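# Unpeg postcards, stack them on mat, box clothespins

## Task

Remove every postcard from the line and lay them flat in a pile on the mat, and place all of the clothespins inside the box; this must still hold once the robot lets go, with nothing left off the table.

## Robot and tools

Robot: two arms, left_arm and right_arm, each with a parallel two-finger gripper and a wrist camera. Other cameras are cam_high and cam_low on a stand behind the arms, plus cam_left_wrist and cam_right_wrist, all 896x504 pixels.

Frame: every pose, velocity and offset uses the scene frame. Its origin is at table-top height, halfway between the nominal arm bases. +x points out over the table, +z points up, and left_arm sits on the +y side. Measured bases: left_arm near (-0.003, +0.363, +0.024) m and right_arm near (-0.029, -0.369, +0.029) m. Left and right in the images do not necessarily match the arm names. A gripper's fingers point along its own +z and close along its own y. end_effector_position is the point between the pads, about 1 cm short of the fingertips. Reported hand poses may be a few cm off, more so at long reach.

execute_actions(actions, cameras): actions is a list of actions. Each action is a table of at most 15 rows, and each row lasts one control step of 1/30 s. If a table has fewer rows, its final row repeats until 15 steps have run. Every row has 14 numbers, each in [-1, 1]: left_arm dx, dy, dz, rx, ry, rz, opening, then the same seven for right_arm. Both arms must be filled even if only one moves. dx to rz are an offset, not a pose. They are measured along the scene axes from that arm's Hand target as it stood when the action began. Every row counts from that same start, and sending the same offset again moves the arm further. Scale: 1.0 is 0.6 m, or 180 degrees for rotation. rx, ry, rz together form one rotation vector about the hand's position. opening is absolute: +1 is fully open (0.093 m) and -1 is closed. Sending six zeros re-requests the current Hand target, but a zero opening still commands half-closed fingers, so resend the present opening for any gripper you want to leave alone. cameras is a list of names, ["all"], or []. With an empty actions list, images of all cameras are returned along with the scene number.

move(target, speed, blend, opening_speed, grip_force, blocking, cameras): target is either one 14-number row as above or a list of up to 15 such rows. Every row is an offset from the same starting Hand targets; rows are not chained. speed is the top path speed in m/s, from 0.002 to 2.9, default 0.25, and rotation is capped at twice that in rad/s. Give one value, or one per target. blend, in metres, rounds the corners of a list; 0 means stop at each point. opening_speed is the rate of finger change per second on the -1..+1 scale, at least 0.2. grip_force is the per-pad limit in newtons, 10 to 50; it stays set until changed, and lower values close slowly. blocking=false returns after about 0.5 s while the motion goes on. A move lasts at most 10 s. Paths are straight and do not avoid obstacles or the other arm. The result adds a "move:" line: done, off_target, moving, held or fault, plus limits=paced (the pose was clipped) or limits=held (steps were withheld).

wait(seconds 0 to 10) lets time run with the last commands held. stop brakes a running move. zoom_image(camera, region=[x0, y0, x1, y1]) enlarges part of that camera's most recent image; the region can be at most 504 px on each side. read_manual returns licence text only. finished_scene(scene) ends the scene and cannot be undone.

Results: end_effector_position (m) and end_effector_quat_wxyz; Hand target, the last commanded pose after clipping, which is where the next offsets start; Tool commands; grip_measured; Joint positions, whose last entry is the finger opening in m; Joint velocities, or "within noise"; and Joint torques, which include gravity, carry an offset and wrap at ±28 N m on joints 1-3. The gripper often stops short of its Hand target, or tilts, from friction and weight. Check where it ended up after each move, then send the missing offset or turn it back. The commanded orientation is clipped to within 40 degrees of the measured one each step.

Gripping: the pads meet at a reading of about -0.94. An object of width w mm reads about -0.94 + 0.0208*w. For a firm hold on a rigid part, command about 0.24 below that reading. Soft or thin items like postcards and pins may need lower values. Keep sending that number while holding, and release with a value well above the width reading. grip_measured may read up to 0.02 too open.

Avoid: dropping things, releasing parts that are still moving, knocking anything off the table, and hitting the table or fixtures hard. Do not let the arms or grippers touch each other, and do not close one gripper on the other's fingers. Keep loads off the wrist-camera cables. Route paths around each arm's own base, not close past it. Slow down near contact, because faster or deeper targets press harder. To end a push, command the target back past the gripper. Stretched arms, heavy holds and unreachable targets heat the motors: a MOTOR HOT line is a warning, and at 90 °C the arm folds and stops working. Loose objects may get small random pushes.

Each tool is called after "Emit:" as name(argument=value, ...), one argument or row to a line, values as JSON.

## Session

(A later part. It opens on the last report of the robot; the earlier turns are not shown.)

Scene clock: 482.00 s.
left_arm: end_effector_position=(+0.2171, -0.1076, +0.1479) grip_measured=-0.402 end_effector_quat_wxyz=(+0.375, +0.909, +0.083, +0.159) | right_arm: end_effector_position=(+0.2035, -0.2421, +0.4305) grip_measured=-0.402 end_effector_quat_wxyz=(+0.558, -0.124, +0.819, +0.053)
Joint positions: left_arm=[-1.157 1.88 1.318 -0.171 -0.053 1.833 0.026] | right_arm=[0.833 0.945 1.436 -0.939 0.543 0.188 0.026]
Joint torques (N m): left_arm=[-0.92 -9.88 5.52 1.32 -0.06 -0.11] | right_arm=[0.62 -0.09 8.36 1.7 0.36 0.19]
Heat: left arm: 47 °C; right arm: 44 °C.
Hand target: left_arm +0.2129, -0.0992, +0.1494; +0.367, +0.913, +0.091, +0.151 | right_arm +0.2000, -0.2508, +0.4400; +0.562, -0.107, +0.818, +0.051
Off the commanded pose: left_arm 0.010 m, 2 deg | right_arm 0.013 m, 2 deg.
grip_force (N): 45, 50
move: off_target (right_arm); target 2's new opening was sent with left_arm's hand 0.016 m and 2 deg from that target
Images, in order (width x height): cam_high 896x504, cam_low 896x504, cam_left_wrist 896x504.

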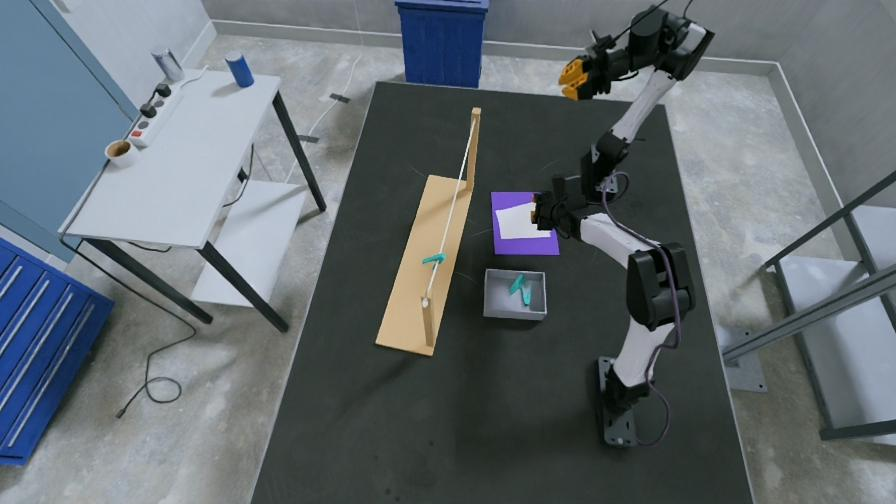

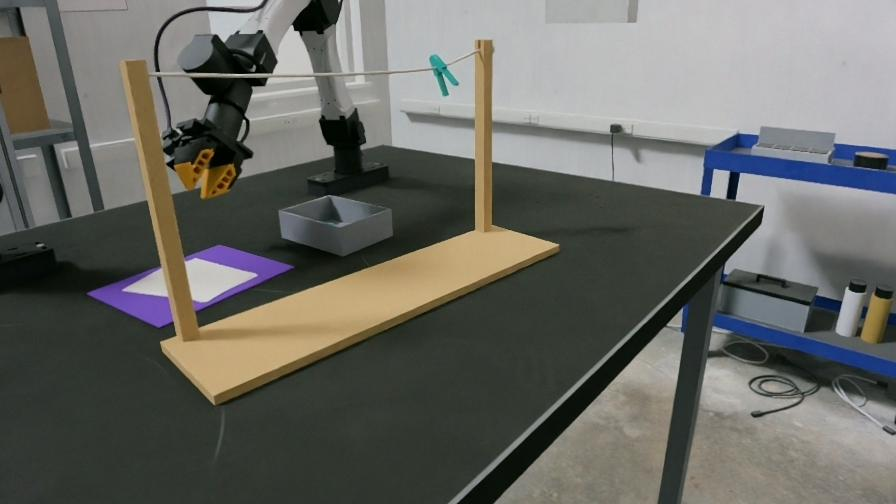

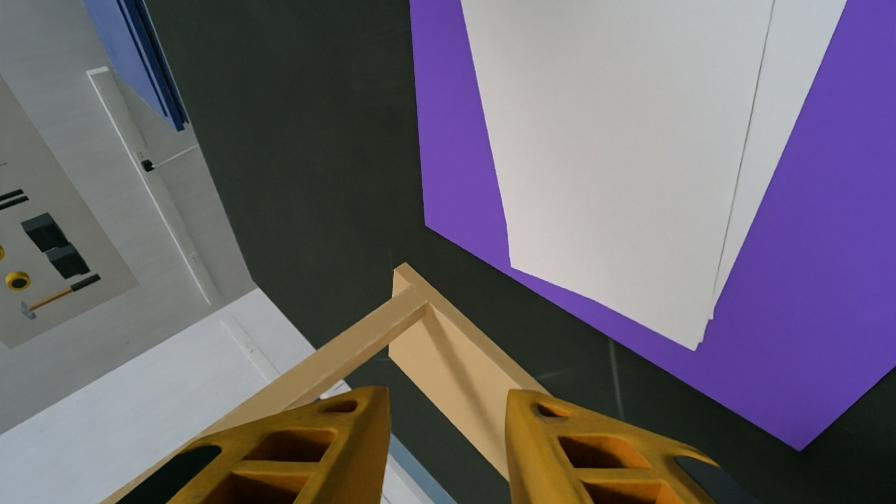

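Emit:
move(
  target=[
    [-0.02,0.1,0.15,0,0,0,-0.4,0,0,0,0,0,0,-0.4],
    [-0.03,0.48,0.35,-0.3525,0.4626,0.2019,-0.4,0,0,0,0,0,0,-0.4],
  ],
  speed=0.3,
  blend=[0.05,0],
  cameras=["all"],
)

Emit:
zoom_image(
  camera="cam_low",
  region=[380, 20, 500, 120],
)

Emit:
zoom_image(
  camera="cam_high",
  region=[440, 150, 640, 350],
)

Scene clock: 488.27 s.
left_arm: end_effector_position=(+0.1992, +0.1902, +0.3513) grip_measured=-0.402 end_effector_quat_wxyz=(+0.523, +0.398, +0.622, -0.426) | right_arm: end_effector_position=(+0.2035, -0.2421, +0.4305) grip_measured=-0.402 end_effector_quat_wxyz=(+0.558, -0.124, +0.819, +0.053)
Joint positions: left_arm=[-0.099 0.782 0.779 -0.222 1.15 0.092 0.026] | right_arm=[0.833 0.945 1.436 -0.939 0.543 0.188 0.026]
Joint torques (N m): left_arm=[-0.03 -1.1 5.52 2.27 0.32 0] | right_arm=[0.66 -0.08 8.39 1.69 0.35 0.18]
Heat: left arm: 46 °C; right arm: 44 °C.
Hand target: left_arm +0.1949, +0.1888, +0.3594; +0.542, +0.414, +0.596, -0.423 | right_arm +0.2000, -0.2508, +0.4400; +0.562, -0.107, +0.818, +0.051
Off the commanded pose: left_arm 0.009 m, 4 deg | right_arm 0.013 m, 2 deg.
grip_force (N): 45, 50
move: off_target (left_arm, right_arm)

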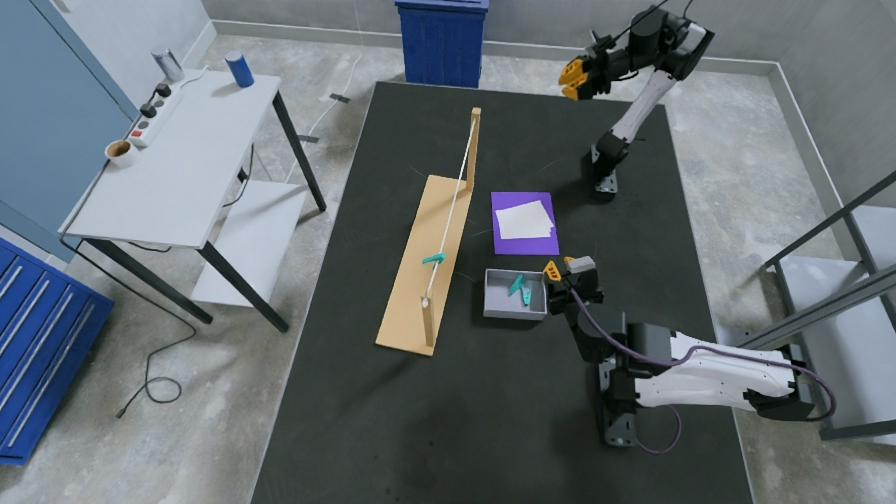

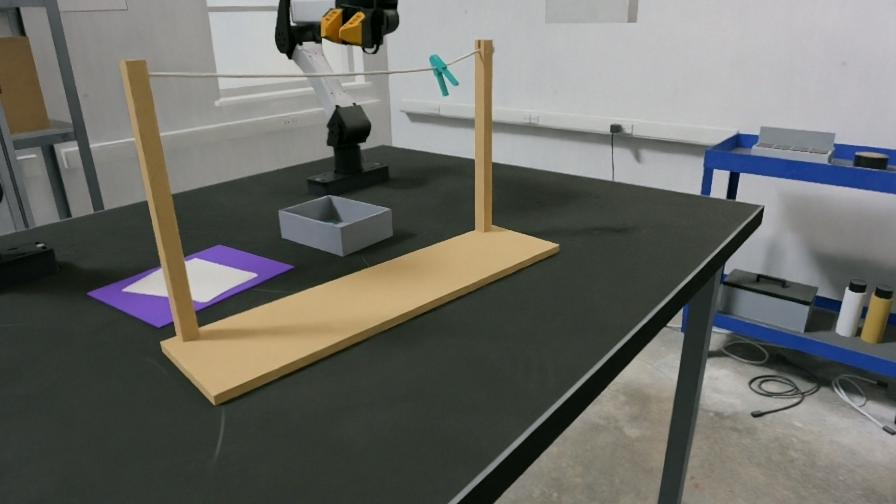

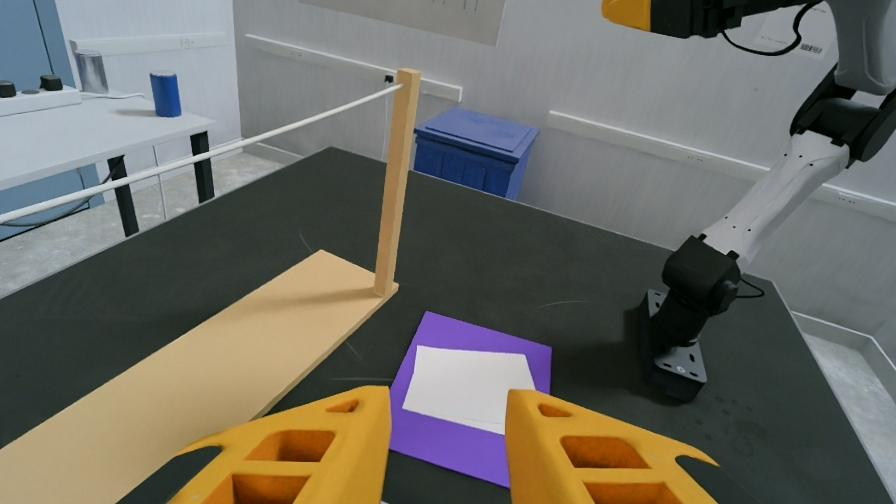

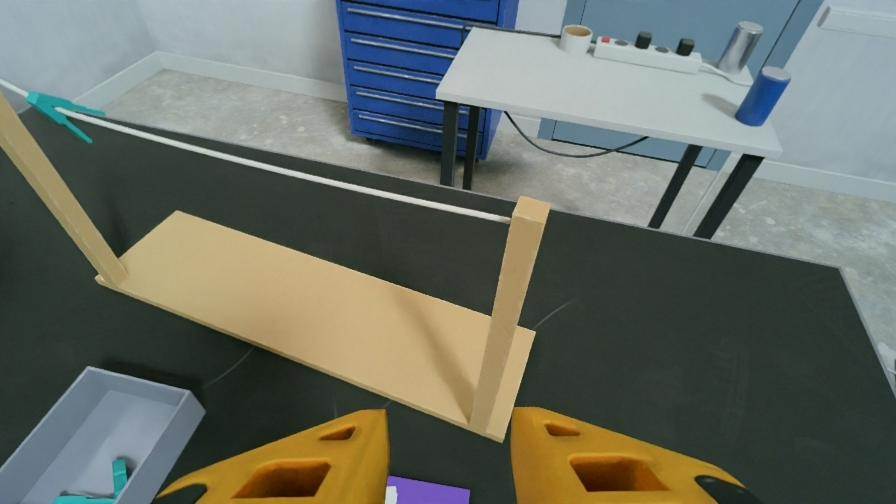

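Scaled by 4.200 from the camera's 896x504 image, which has a finer 1280x720 frame.

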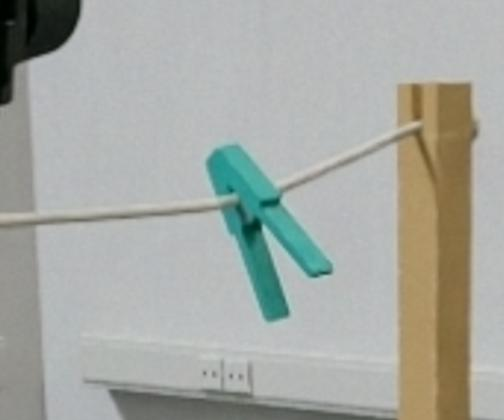

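Scaled by 2.520 from the camera's 896x504 image, which has a finer 1280x720 frame.

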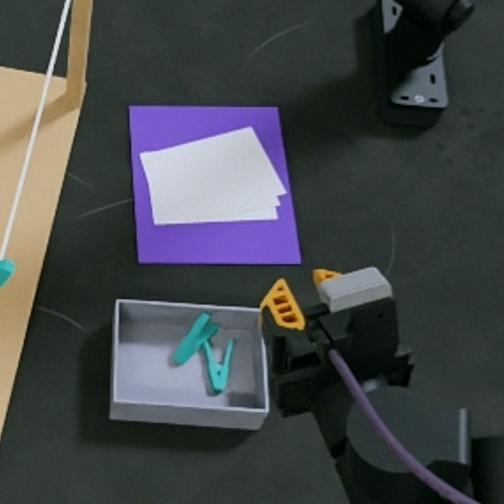

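Emit:
move(
  target=[0,0,0,0,0,0,-0.4,0.283,0.511,-0.25,0.0824,-0.0903,0.2582,0.5],
  speed=0.25,
  cameras=["all"],
)

Emit:
zoom_image(
  camera="cam_right_wrist",
  region=[300, 0, 700, 300],
)

Scene clock: 492.47 s.
left_arm: end_effector_position=(+0.1993, +0.1902, +0.3518) grip_measured=-0.402 end_effector_quat_wxyz=(+0.523, +0.398, +0.622, -0.426) | right_arm: end_effector_position=(+0.3613, +0.0525, +0.2516) grip_measured=+0.498 end_effector_quat_wxyz=(+0.571, -0.357, +0.655, +0.343)
Joint positions: left_arm=[-0.099 0.782 0.779 -0.219 1.15 0.089 0.026] | right_arm=[0.735 1.927 1.233 0.573 -0.301 0.006 0.069]
Joint torques (N m): left_arm=[-0.06 -1.14 5.48 2.28 0.32 0] | right_arm=[-0.34 -8.87 9.99 2.92 -0.2 -0.03]
Heat: left arm: 46 °C; right arm: 44 °C.
Hand target: left_arm +0.1949, +0.1888, +0.3594; +0.542, +0.414, +0.596, -0.423 | right_arm +0.3698, +0.0558, +0.2900; +0.612, -0.354, +0.612, +0.354
Off the commanded pose: left_arm 0.009 m, 4 deg | right_arm 0.039 m, 7 deg.
grip_force (N): 45, 50
move: off_target (left_arm, right_arm)

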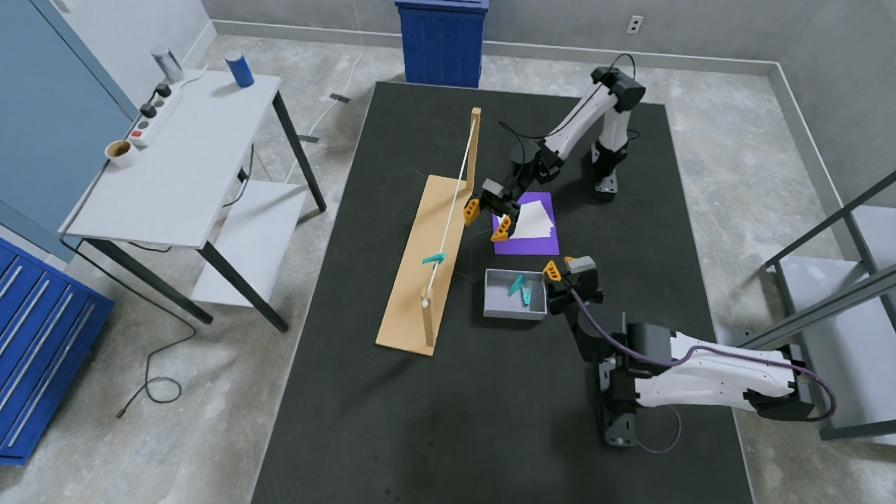

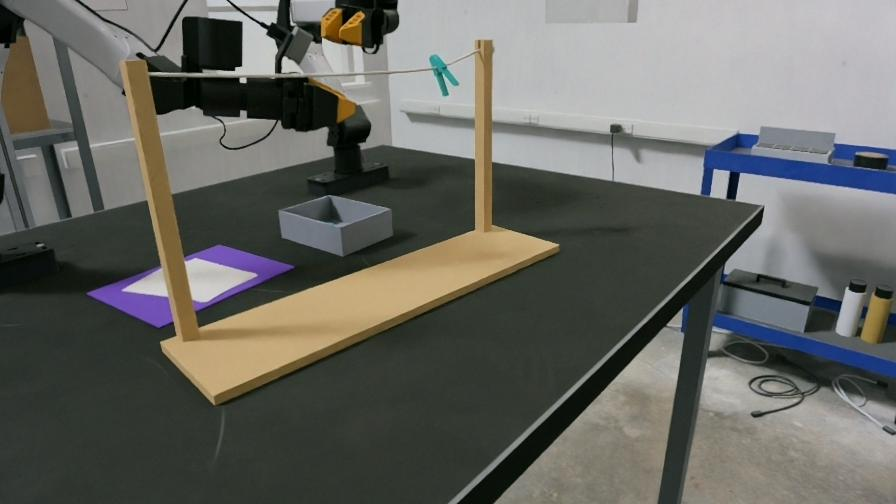

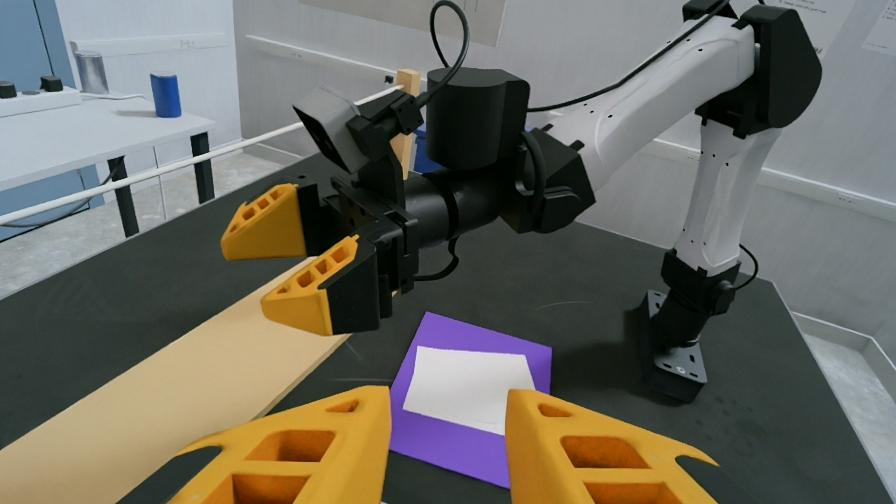

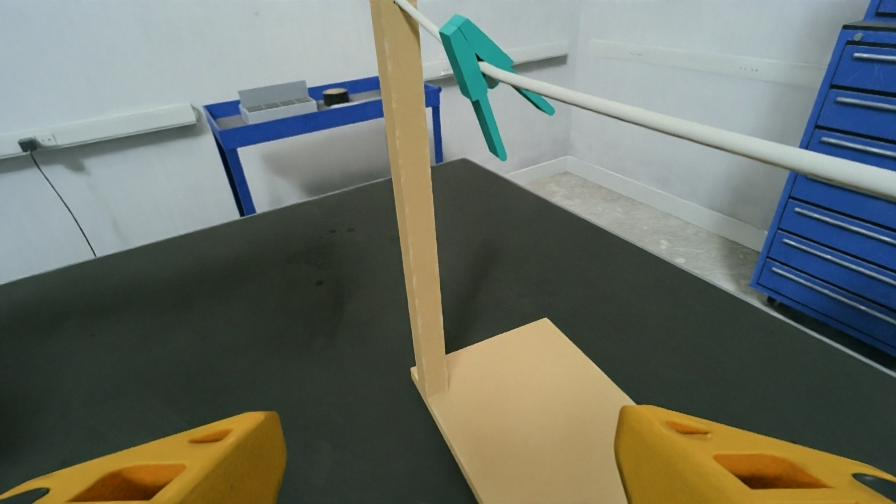

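Scaled by 1.260 from the camera's 896x504 image, which has a finer 1280x720 frame.

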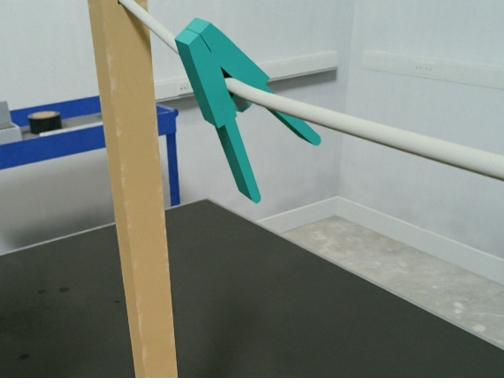

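Emit:
move(
  target=[0.30,-0.035,0.025,0.1384,0.0634,0.1467,-1,-0.283,-0.511,0.25,-0.0824,0.0903,-0.2582,-0.4],
  speed=0.25,
  cameras=["all"],
)

Emit:
zoom_image(
  camera="cam_low",
  region=[340, 0, 500, 130],
)

Scene clock: 497.80 s.
left_arm: end_effector_position=(+0.3776, +0.1700, +0.3625) grip_measured=-0.978 end_effector_quat_wxyz=(+0.458, +0.321, +0.806, -0.195) | right_arm: end_effector_position=(+0.2057, -0.2436, +0.4294) grip_measured=-0.398 end_effector_quat_wxyz=(+0.557, -0.120, +0.820, +0.049)
Joint positions: left_arm=[-0.323 1.469 1.582 -0.693 0.398 0.225 0] | right_arm=[0.822 0.95 1.436 -0.939 0.543 0.188 0.026]
Joint torques (N m): left_arm=[-0.92 -4.25 10.58 1.48 0 0.24] | right_arm=[0.62 -0.46 8.28 1.72 0.35 0.17]
Heat: left arm: 46 °C; right arm: 44 °C.
Hand target: left_arm +0.3749, +0.1678, +0.3744; +0.461, +0.331, +0.801, -0.190 | right_arm +0.2000, -0.2508, +0.4400; +0.562, -0.107, +0.818, +0.051
Off the commanded pose: left_arm 0.012 m, 1 deg | right_arm 0.014 m, 2 deg.
grip_force (N): 45, 50
move: off_target (left_arm, right_arm)

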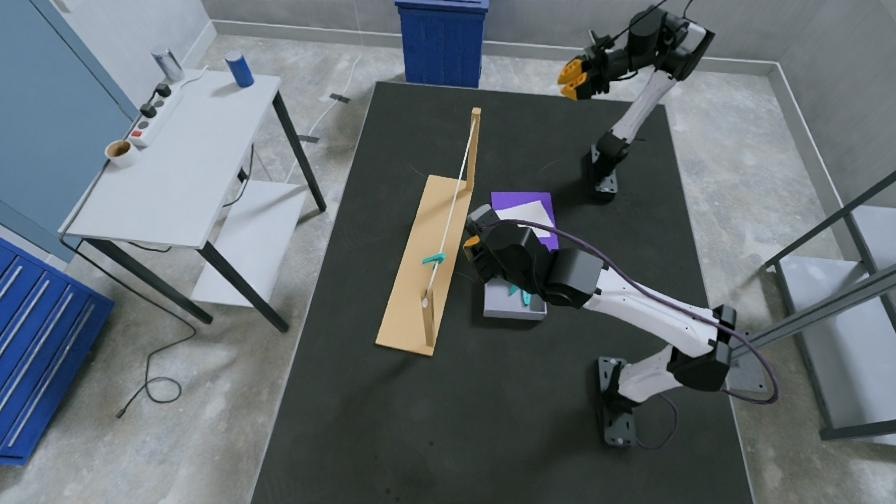

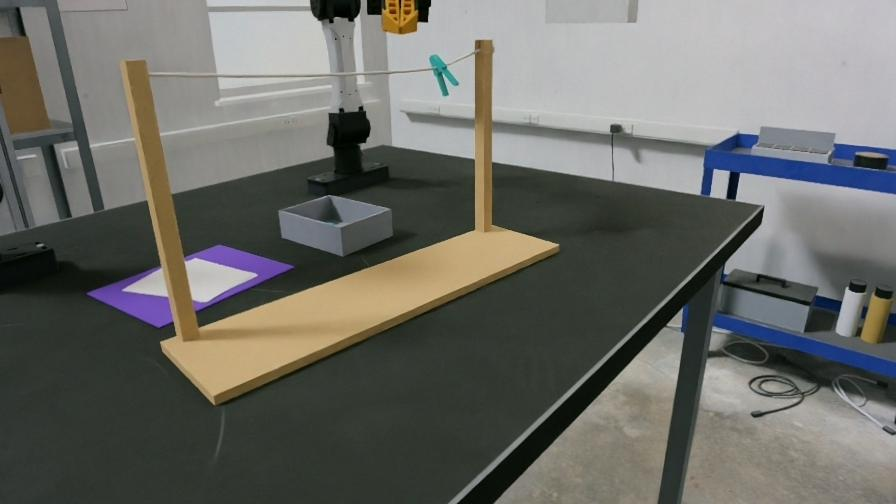

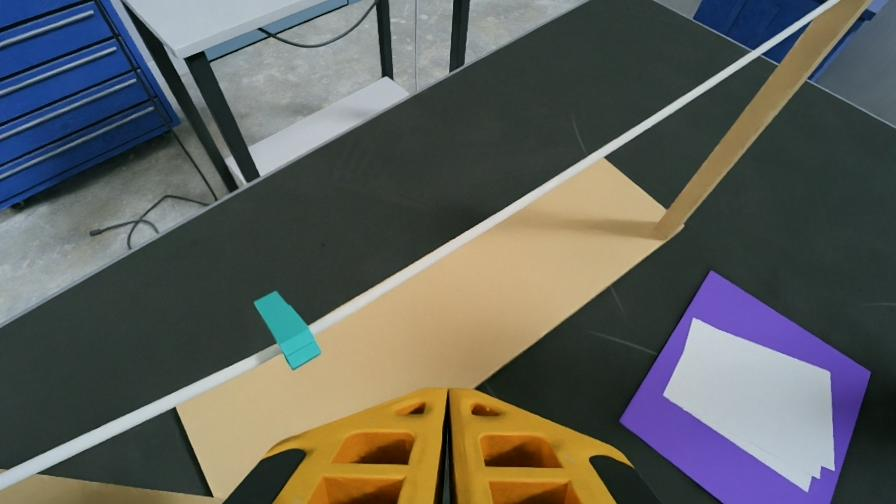

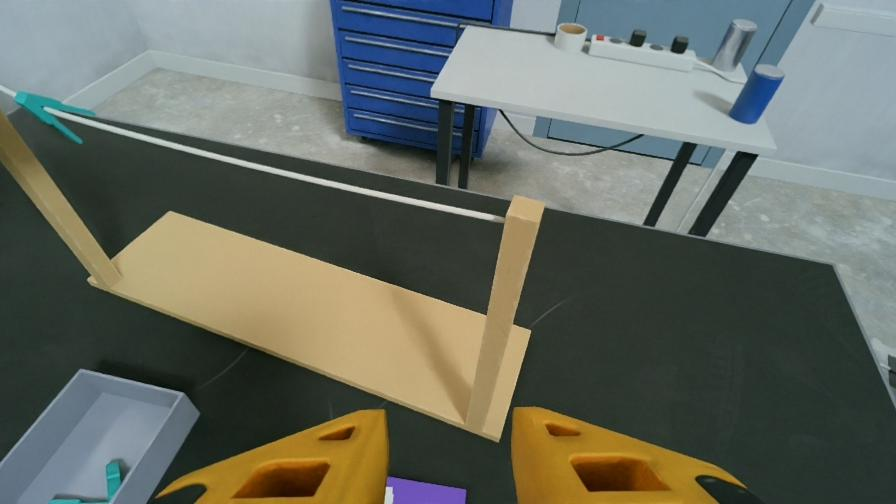

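Scaled by 3.150 from the camera's 896x504 image, which has a finer 1280x720 frame.

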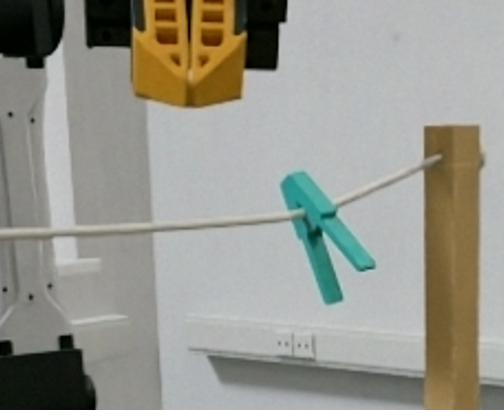

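Emit:
move(
  target=[0.032,0.022,-0.045,0,0,0,-1,0,0,0,0,0,0,-0.4],
  speed=0.15,
  cameras=["cam_left_wrist","cam_low"],
)

Emit:
zoom_image(
  camera="cam_low",
  region=[340, 0, 500, 130],
)

Scene clock: 499.53 s.
left_arm: end_effector_position=(+0.3899, +0.1863, +0.3418) grip_measured=-0.978 end_effector_quat_wxyz=(+0.442, +0.317, +0.818, -0.187) | right_arm: end_effector_position=(+0.2057, -0.2436, +0.4294) grip_measured=-0.398 end_effector_quat_wxyz=(+0.557, -0.120, +0.820, +0.049)
Joint positions: left_arm=[-0.269 1.496 1.558 -0.693 0.421 0.26 0] | right_arm=[0.822 0.95 1.436 -0.939 0.543 0.188 0.026]
Joint torques (N m): left_arm=[-0.09 -4.79 5.74 2.26 0.34 0.27] | right_arm=[0.65 -0.46 8.32 1.7 0.35 0.18]
Heat: left arm: 47 °C; right arm: 44 °C.
Hand target: left_arm +0.3941, +0.1810, +0.3474; +0.461, +0.331, +0.801, -0.190 | right_arm +0.2000, -0.2508, +0.4400; +0.562, -0.107, +0.818, +0.051
Off the commanded pose: left_arm 0.009 m, 3 deg | right_arm 0.014 m, 2 deg.
grip_force (N): 45, 50
move: off_target (left_arm, right_arm)
Images, in order (width x height): cam_low 896x504, cam_left_wrist 896x504.

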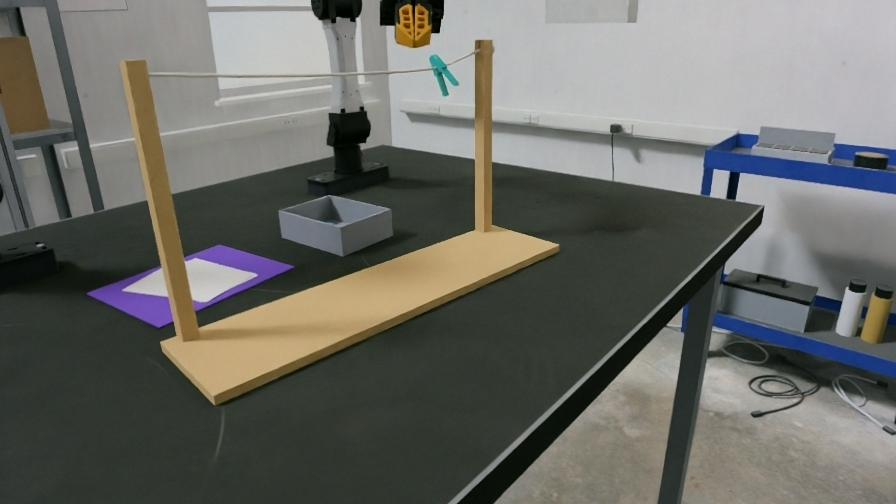

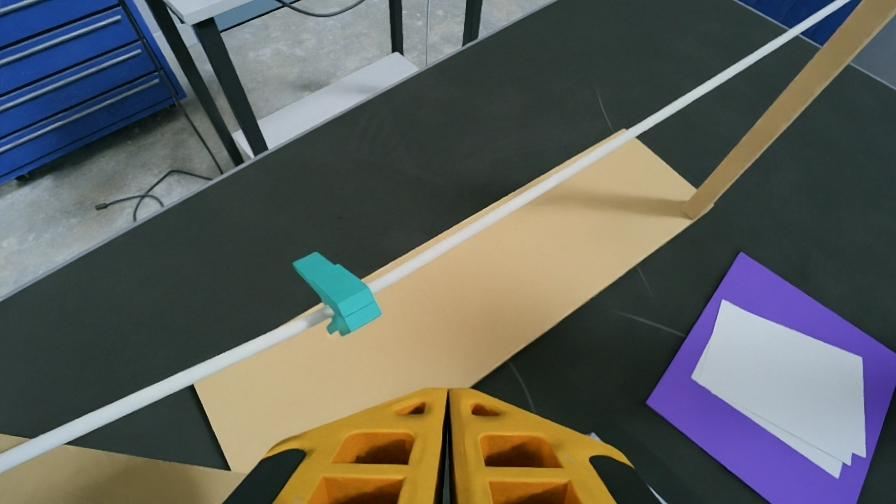

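Scaled by 3.150 from the camera's 896x504 image, which has a finer 1280x720 frame.

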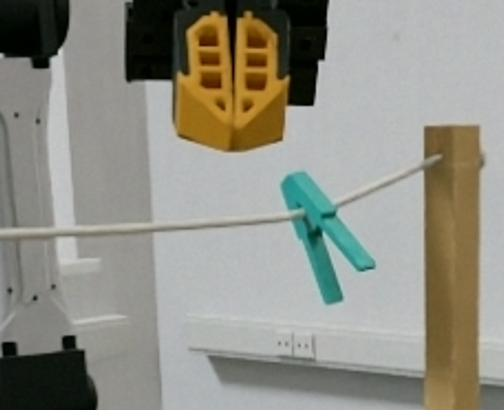

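Emit:
move(
  target=[
    [0.01,0,-0.016,0,0,0,-1,0,0,0,0,0,0,-0.4],
    [0.08,0,-0.016,0,0,0,-1,0,0,0,0,0,0,-0.4],
  ],
  speed=0.06,
  cameras=["cam_left_wrist","cam_low"],
)

Emit:
zoom_image(
  camera="cam_low",
  region=[340, 0, 500, 130],
)

Scene clock: 502.00 s.
left_arm: end_effector_position=(+0.4282, +0.1841, +0.3074) grip_measured=-0.978 end_effector_quat_wxyz=(+0.415, +0.318, +0.830, -0.192) | right_arm: end_effector_position=(+0.2057, -0.2436, +0.4294) grip_measured=-0.398 end_effector_quat_wxyz=(+0.557, -0.120, +0.820, +0.049)
Joint positions: left_arm=[-0.243 1.653 1.621 -0.67 0.449 0.283 0] | right_arm=[0.822 0.95 1.436 -0.939 0.543 0.188 0.026]
Joint torques (N m): left_arm=[0.18 -5.72 10.81 2.24 0.38 0.28] | right_arm=[0.62 -0.43 8.31 1.71 0.37 0.17]
Heat: left arm: 47 °C; right arm: 44 °C.
Hand target: left_arm +0.4421, +0.1810, +0.3378; +0.461, +0.331, +0.801, -0.190 | right_arm +0.2000, -0.2508, +0.4400; +0.562, -0.107, +0.818, +0.051
Off the commanded pose: left_arm 0.034 m, 6 deg | right_arm 0.014 m, 2 deg.
grip_force (N): 45, 50
move: off_target (left_arm, right_arm)
Images, in order (width x height): cam_low 896x504, cam_left_wrist 896x504.

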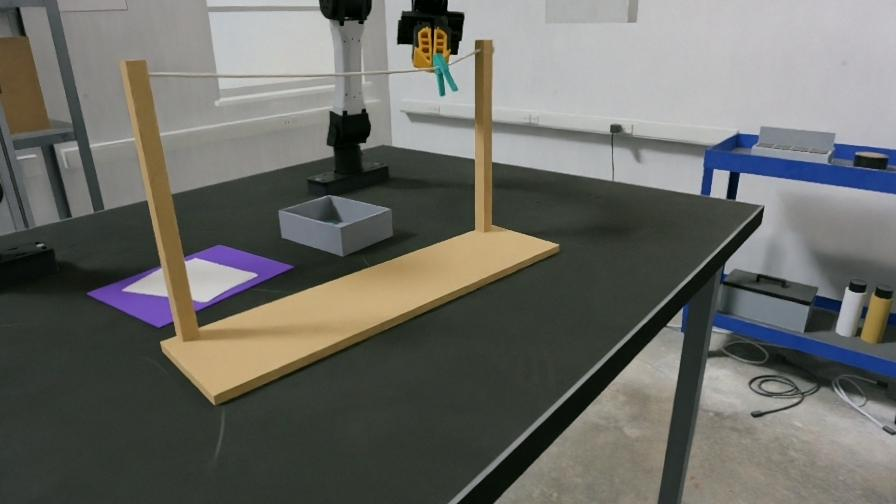

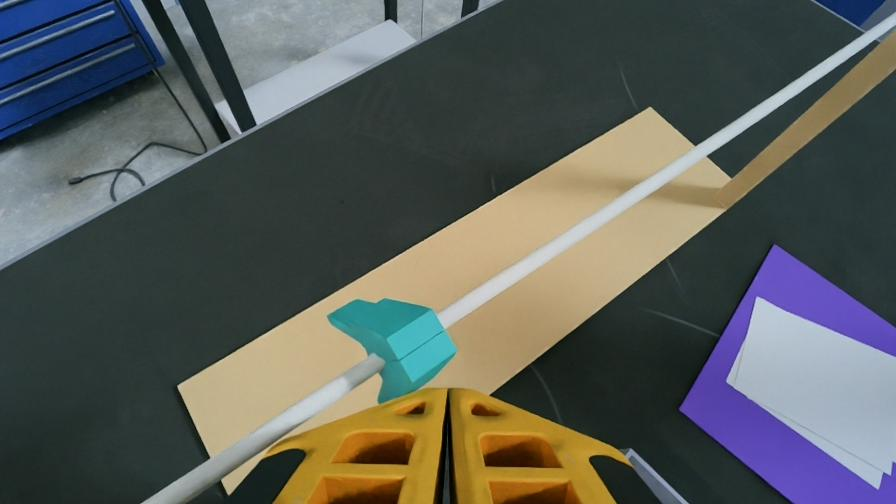

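Scaled by 3.150 from the camera's 896x504 image, which has a finer 1280x720 frame.

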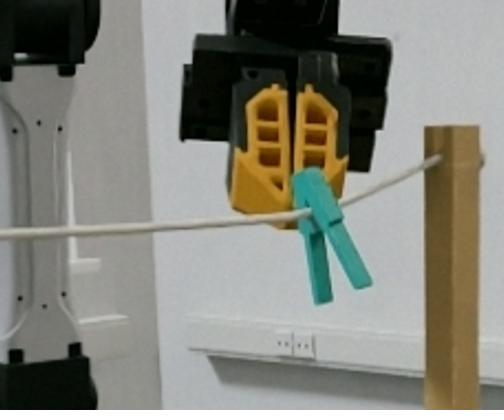

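Emit:
move(
  target=[
    [-0.01,0,0.045,0,0,0,-1,0,0,0,0,0,0,-0.4],
    [0.03,0,0.045,0,0,0,-1,0,0,0,0,0,0,-0.4],
  ],
  speed=0.06,
  cameras=["cam_left_wrist","cam_low"],
)

Emit:
zoom_image(
  camera="cam_low",
  region=[340, 0, 500, 130],
)

Scene clock: 504.40 s.
left_arm: end_effector_position=(+0.4624, +0.1812, +0.3528) grip_measured=-0.978 end_effector_quat_wxyz=(+0.458, +0.320, +0.808, -0.187) | right_arm: end_effector_position=(+0.2057, -0.2436, +0.4294) grip_measured=-0.398 end_effector_quat_wxyz=(+0.557, -0.120, +0.820, +0.049)
Joint positions: left_arm=[-0.229 1.765 1.863 -0.703 0.459 0.286 0] | right_arm=[0.822 0.95 1.436 -0.939 0.543 0.188 0.026]
Joint torques (N m): left_arm=[0.21 -6.46 10.48 1.42 0.37 0.26] | right_arm=[0.65 -0.43 8.24 1.7 0.35 0.16]
Heat: left arm: 47 °C; right arm: 44 °C.
Hand target: left_arm +0.4601, +0.1810, +0.3648; +0.461, +0.331, +0.801, -0.190 | right_arm +0.2000, -0.2508, +0.4400; +0.562, -0.107, +0.818, +0.051
Off the commanded pose: left_arm 0.012 m, 2 deg | right_arm 0.014 m, 2 deg.
grip_force (N): 45, 50
move: off_target (left_arm, right_arm)
Images, in order (width x height): cam_low 896x504, cam_left_wrist 896x504.

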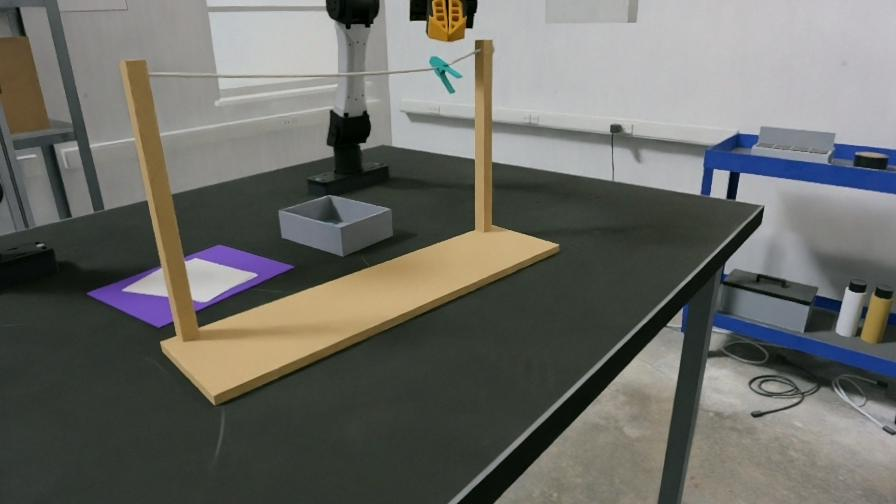

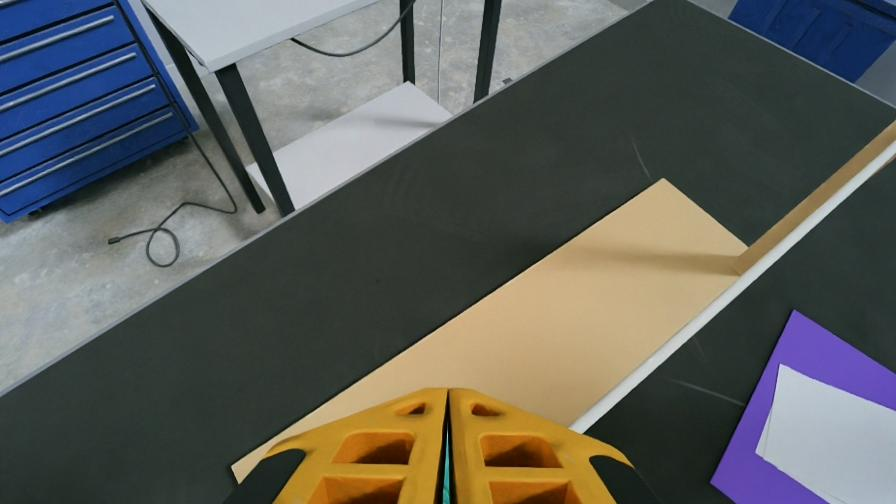

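Scaled by 3.150 from the camera's 896x504 image, which has a finer 1280x720 frame.

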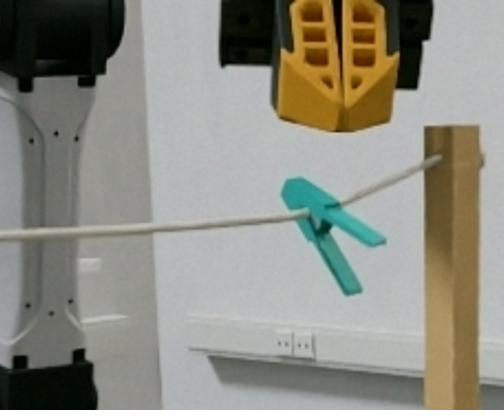

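Emit:
move(
  target=[-0.075,0.006,0.012,-0.0855,-0.1113,0.0814,-1,0,0,0,0,0,0,-0.4],
  speed=0.12,
  cameras=["cam_left_wrist","cam_low"],
)

Emit:
zoom_image(
  camera="cam_low",
  region=[340, 0, 500, 130],
)

Scene clock: 509.17 s.
left_arm: end_effector_position=(+0.4177, +0.1839, +0.3457) grip_measured=-0.978 end_effector_quat_wxyz=(+0.613, +0.197, +0.745, -0.175) | right_arm: end_effector_position=(+0.2057, -0.2436, +0.4294) grip_measured=-0.398 end_effector_quat_wxyz=(+0.557, -0.120, +0.820, +0.049)
Joint positions: left_arm=[-0.335 1.377 1.114 0.07 0.203 0.021 0] | right_arm=[0.822 0.95 1.436 -0.939 0.543 0.188 0.026]
Joint torques (N m): left_arm=[-0.94 -6.78 6.06 2.89 -0.14 -0.03] | right_arm=[0.69 -0.42 8.29 1.69 0.34 0.17]
Heat: left arm: 48 °C; right arm: 43 °C.
Hand target: left_arm +0.4151, +0.1846, +0.3720; +0.653, +0.191, +0.712, -0.175 | right_arm +0.2000, -0.2508, +0.4400; +0.562, -0.107, +0.818, +0.051
Off the commanded pose: left_arm 0.026 m, 6 deg | right_arm 0.014 m, 2 deg.
grip_force (N): 45, 50
move: off_target (left_arm, right_arm)
Images, in order (width x height): cam_low 896x504, cam_left_wrist 896x504.

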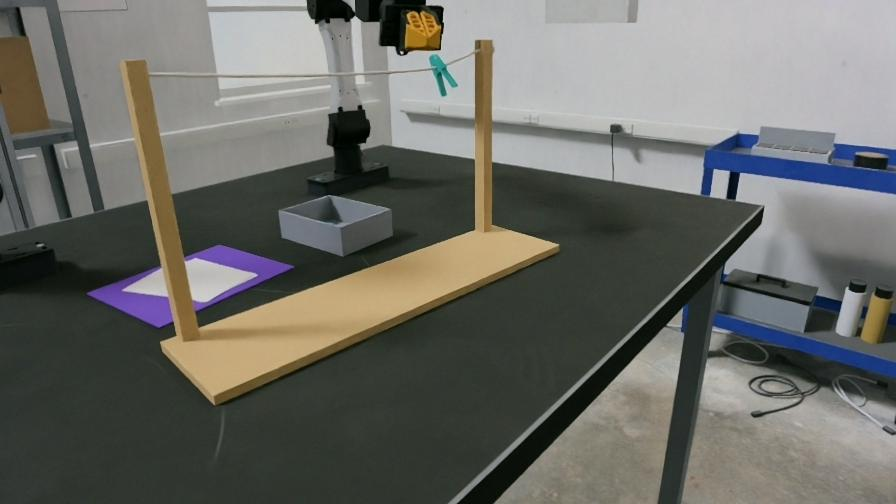

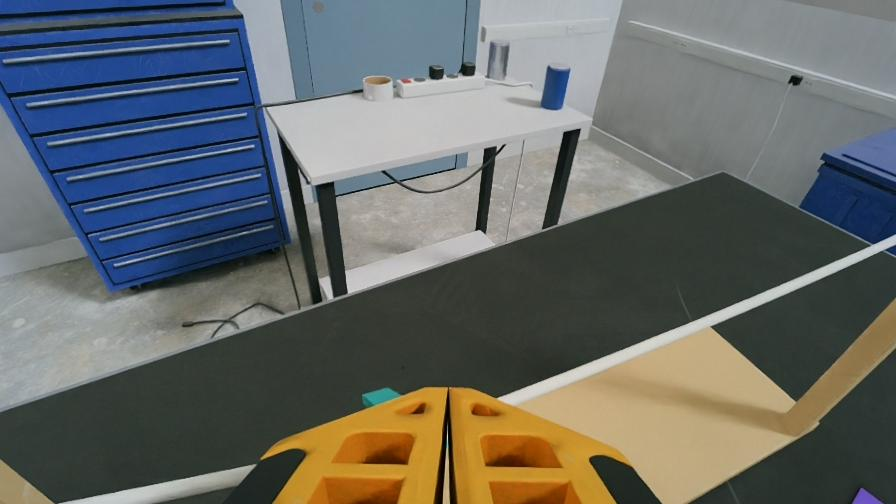

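Scaled by 3.150 from the camera's 896x504 image, which has a finer 1280x720 frame.

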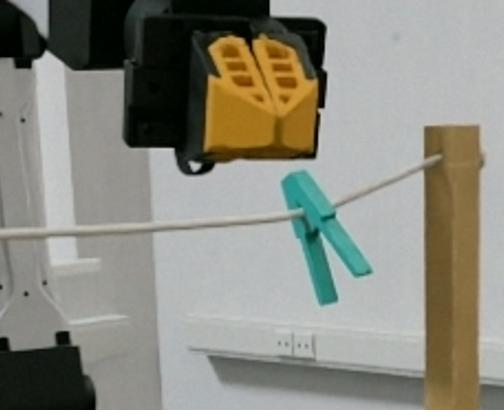

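Emit:
move(
  target=[0.002,0,-0.06,0,0,0,-1,0,0,0,0,0,0,-0.4],
  speed=0.06,
  cameras=["cam_left_wrist"],
)

Emit:
execute_actions(
  actions=[],
  cameras=["cam_low"],
)

Emit:
zoom_image(
  camera="cam_low",
  region=[340, 0, 500, 130],
)

Scene clock: 510.93 s.
left_arm: end_effector_position=(+0.4151, +0.1840, +0.3155) grip_measured=-0.978 end_effector_quat_wxyz=(+0.617, +0.199, +0.740, -0.177) | right_arm: end_effector_position=(+0.2057, -0.2436, +0.4294) grip_measured=-0.398 end_effector_quat_wxyz=(+0.557, -0.120, +0.820, +0.049)
Joint positions: left_arm=[-0.335 1.377 0.983 0.214 0.208 0.021 0] | right_arm=[0.822 0.95 1.436 -0.939 0.543 0.188 0.026]
Joint torques (N m): left_arm=[-0.91 -5.39 6.05 2.92 -0.12 -0.03] | right_arm=[0.62 -0.42 8.31 1.71 0.35 0.18]
Heat: left arm: 47 °C; right arm: 43 °C.
Hand target: left_arm +0.4163, +0.1846, +0.3360; +0.653, +0.191, +0.712, -0.175 | right_arm +0.2000, -0.2508, +0.4400; +0.562, -0.107, +0.818, +0.051
Off the commanded pose: left_arm 0.021 m, 5 deg | right_arm 0.014 m, 2 deg.
grip_force (N): 45, 50
move: off_target (left_arm, right_arm)
Images, in order (width x height): cam_left_wrist 896x504.

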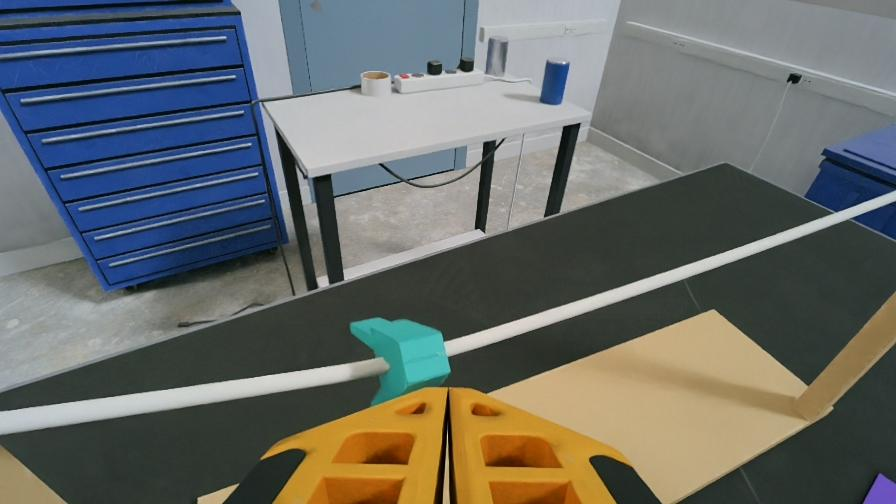

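Scene clock: 510.93 s.
left_arm: end_effector_position=(+0.4151, +0.1840, +0.3155) grip_measured=-0.978 end_effector_quat_wxyz=(+0.617, +0.199, +0.740, -0.177) | right_arm: end_effector_position=(+0.2057, -0.2436, +0.4294) grip_measured=-0.398 end_effector_quat_wxyz=(+0.557, -0.120, +0.820, +0.049)
Joint positions: left_arm=[-0.335 1.377 0.983 0.214 0.208 0.021 0] | right_arm=[0.822 0.95 1.436 -0.939 0.543 0.188 0.026]
Joint velocities: within noise
Joint torques (N m): left_arm=[-0.91 -5.39 6.05 2.92 -0.12 -0.03] | right_arm=[0.62 -0.42 8.31 1.71 0.35 0.18]
Heat: left arm: 47 °C; right arm: 43 °C.
Hand target: left_arm +0.4163, +0.1846, +0.3360; +0.653, +0.191, +0.712, -0.175 | right_arm +0.2000, -0.2508, +0.4400; +0.562, -0.107, +0.818, +0.051
Tool commands: left_gripper/opening=-1.0 right_gripper/opening=-0.4
Off the commanded pose: left_arm 0.021 m, 5 deg | right_arm 0.014 m, 2 deg.
grip_force (N): 45, 50
Images, in order (width x height): cam_low 896x504.

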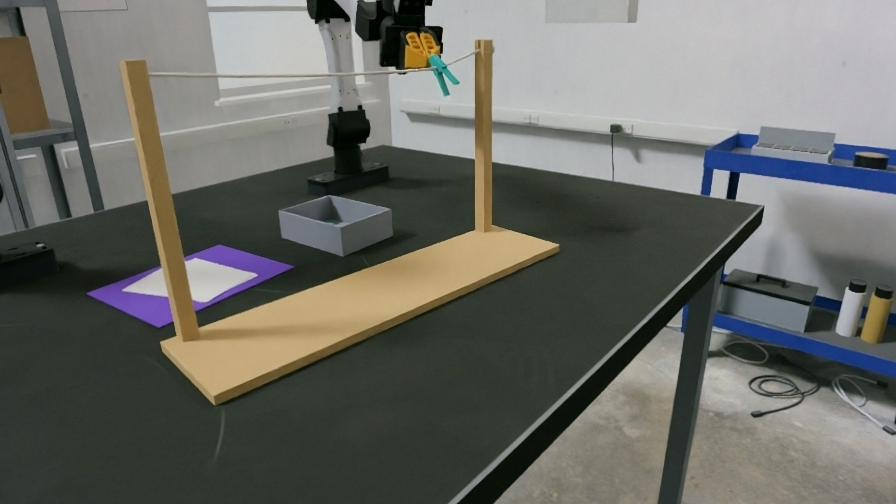

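Scaled by 3.150 from the camera's 896x504 image, which has a finer 1280x720 frame.

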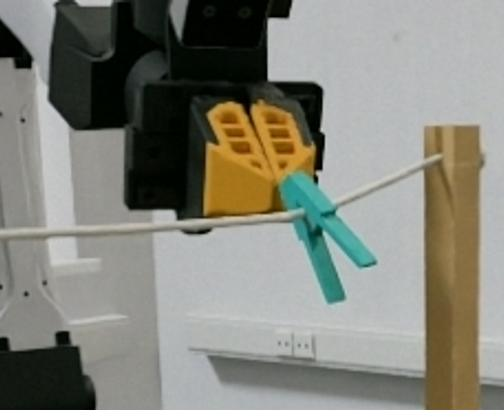

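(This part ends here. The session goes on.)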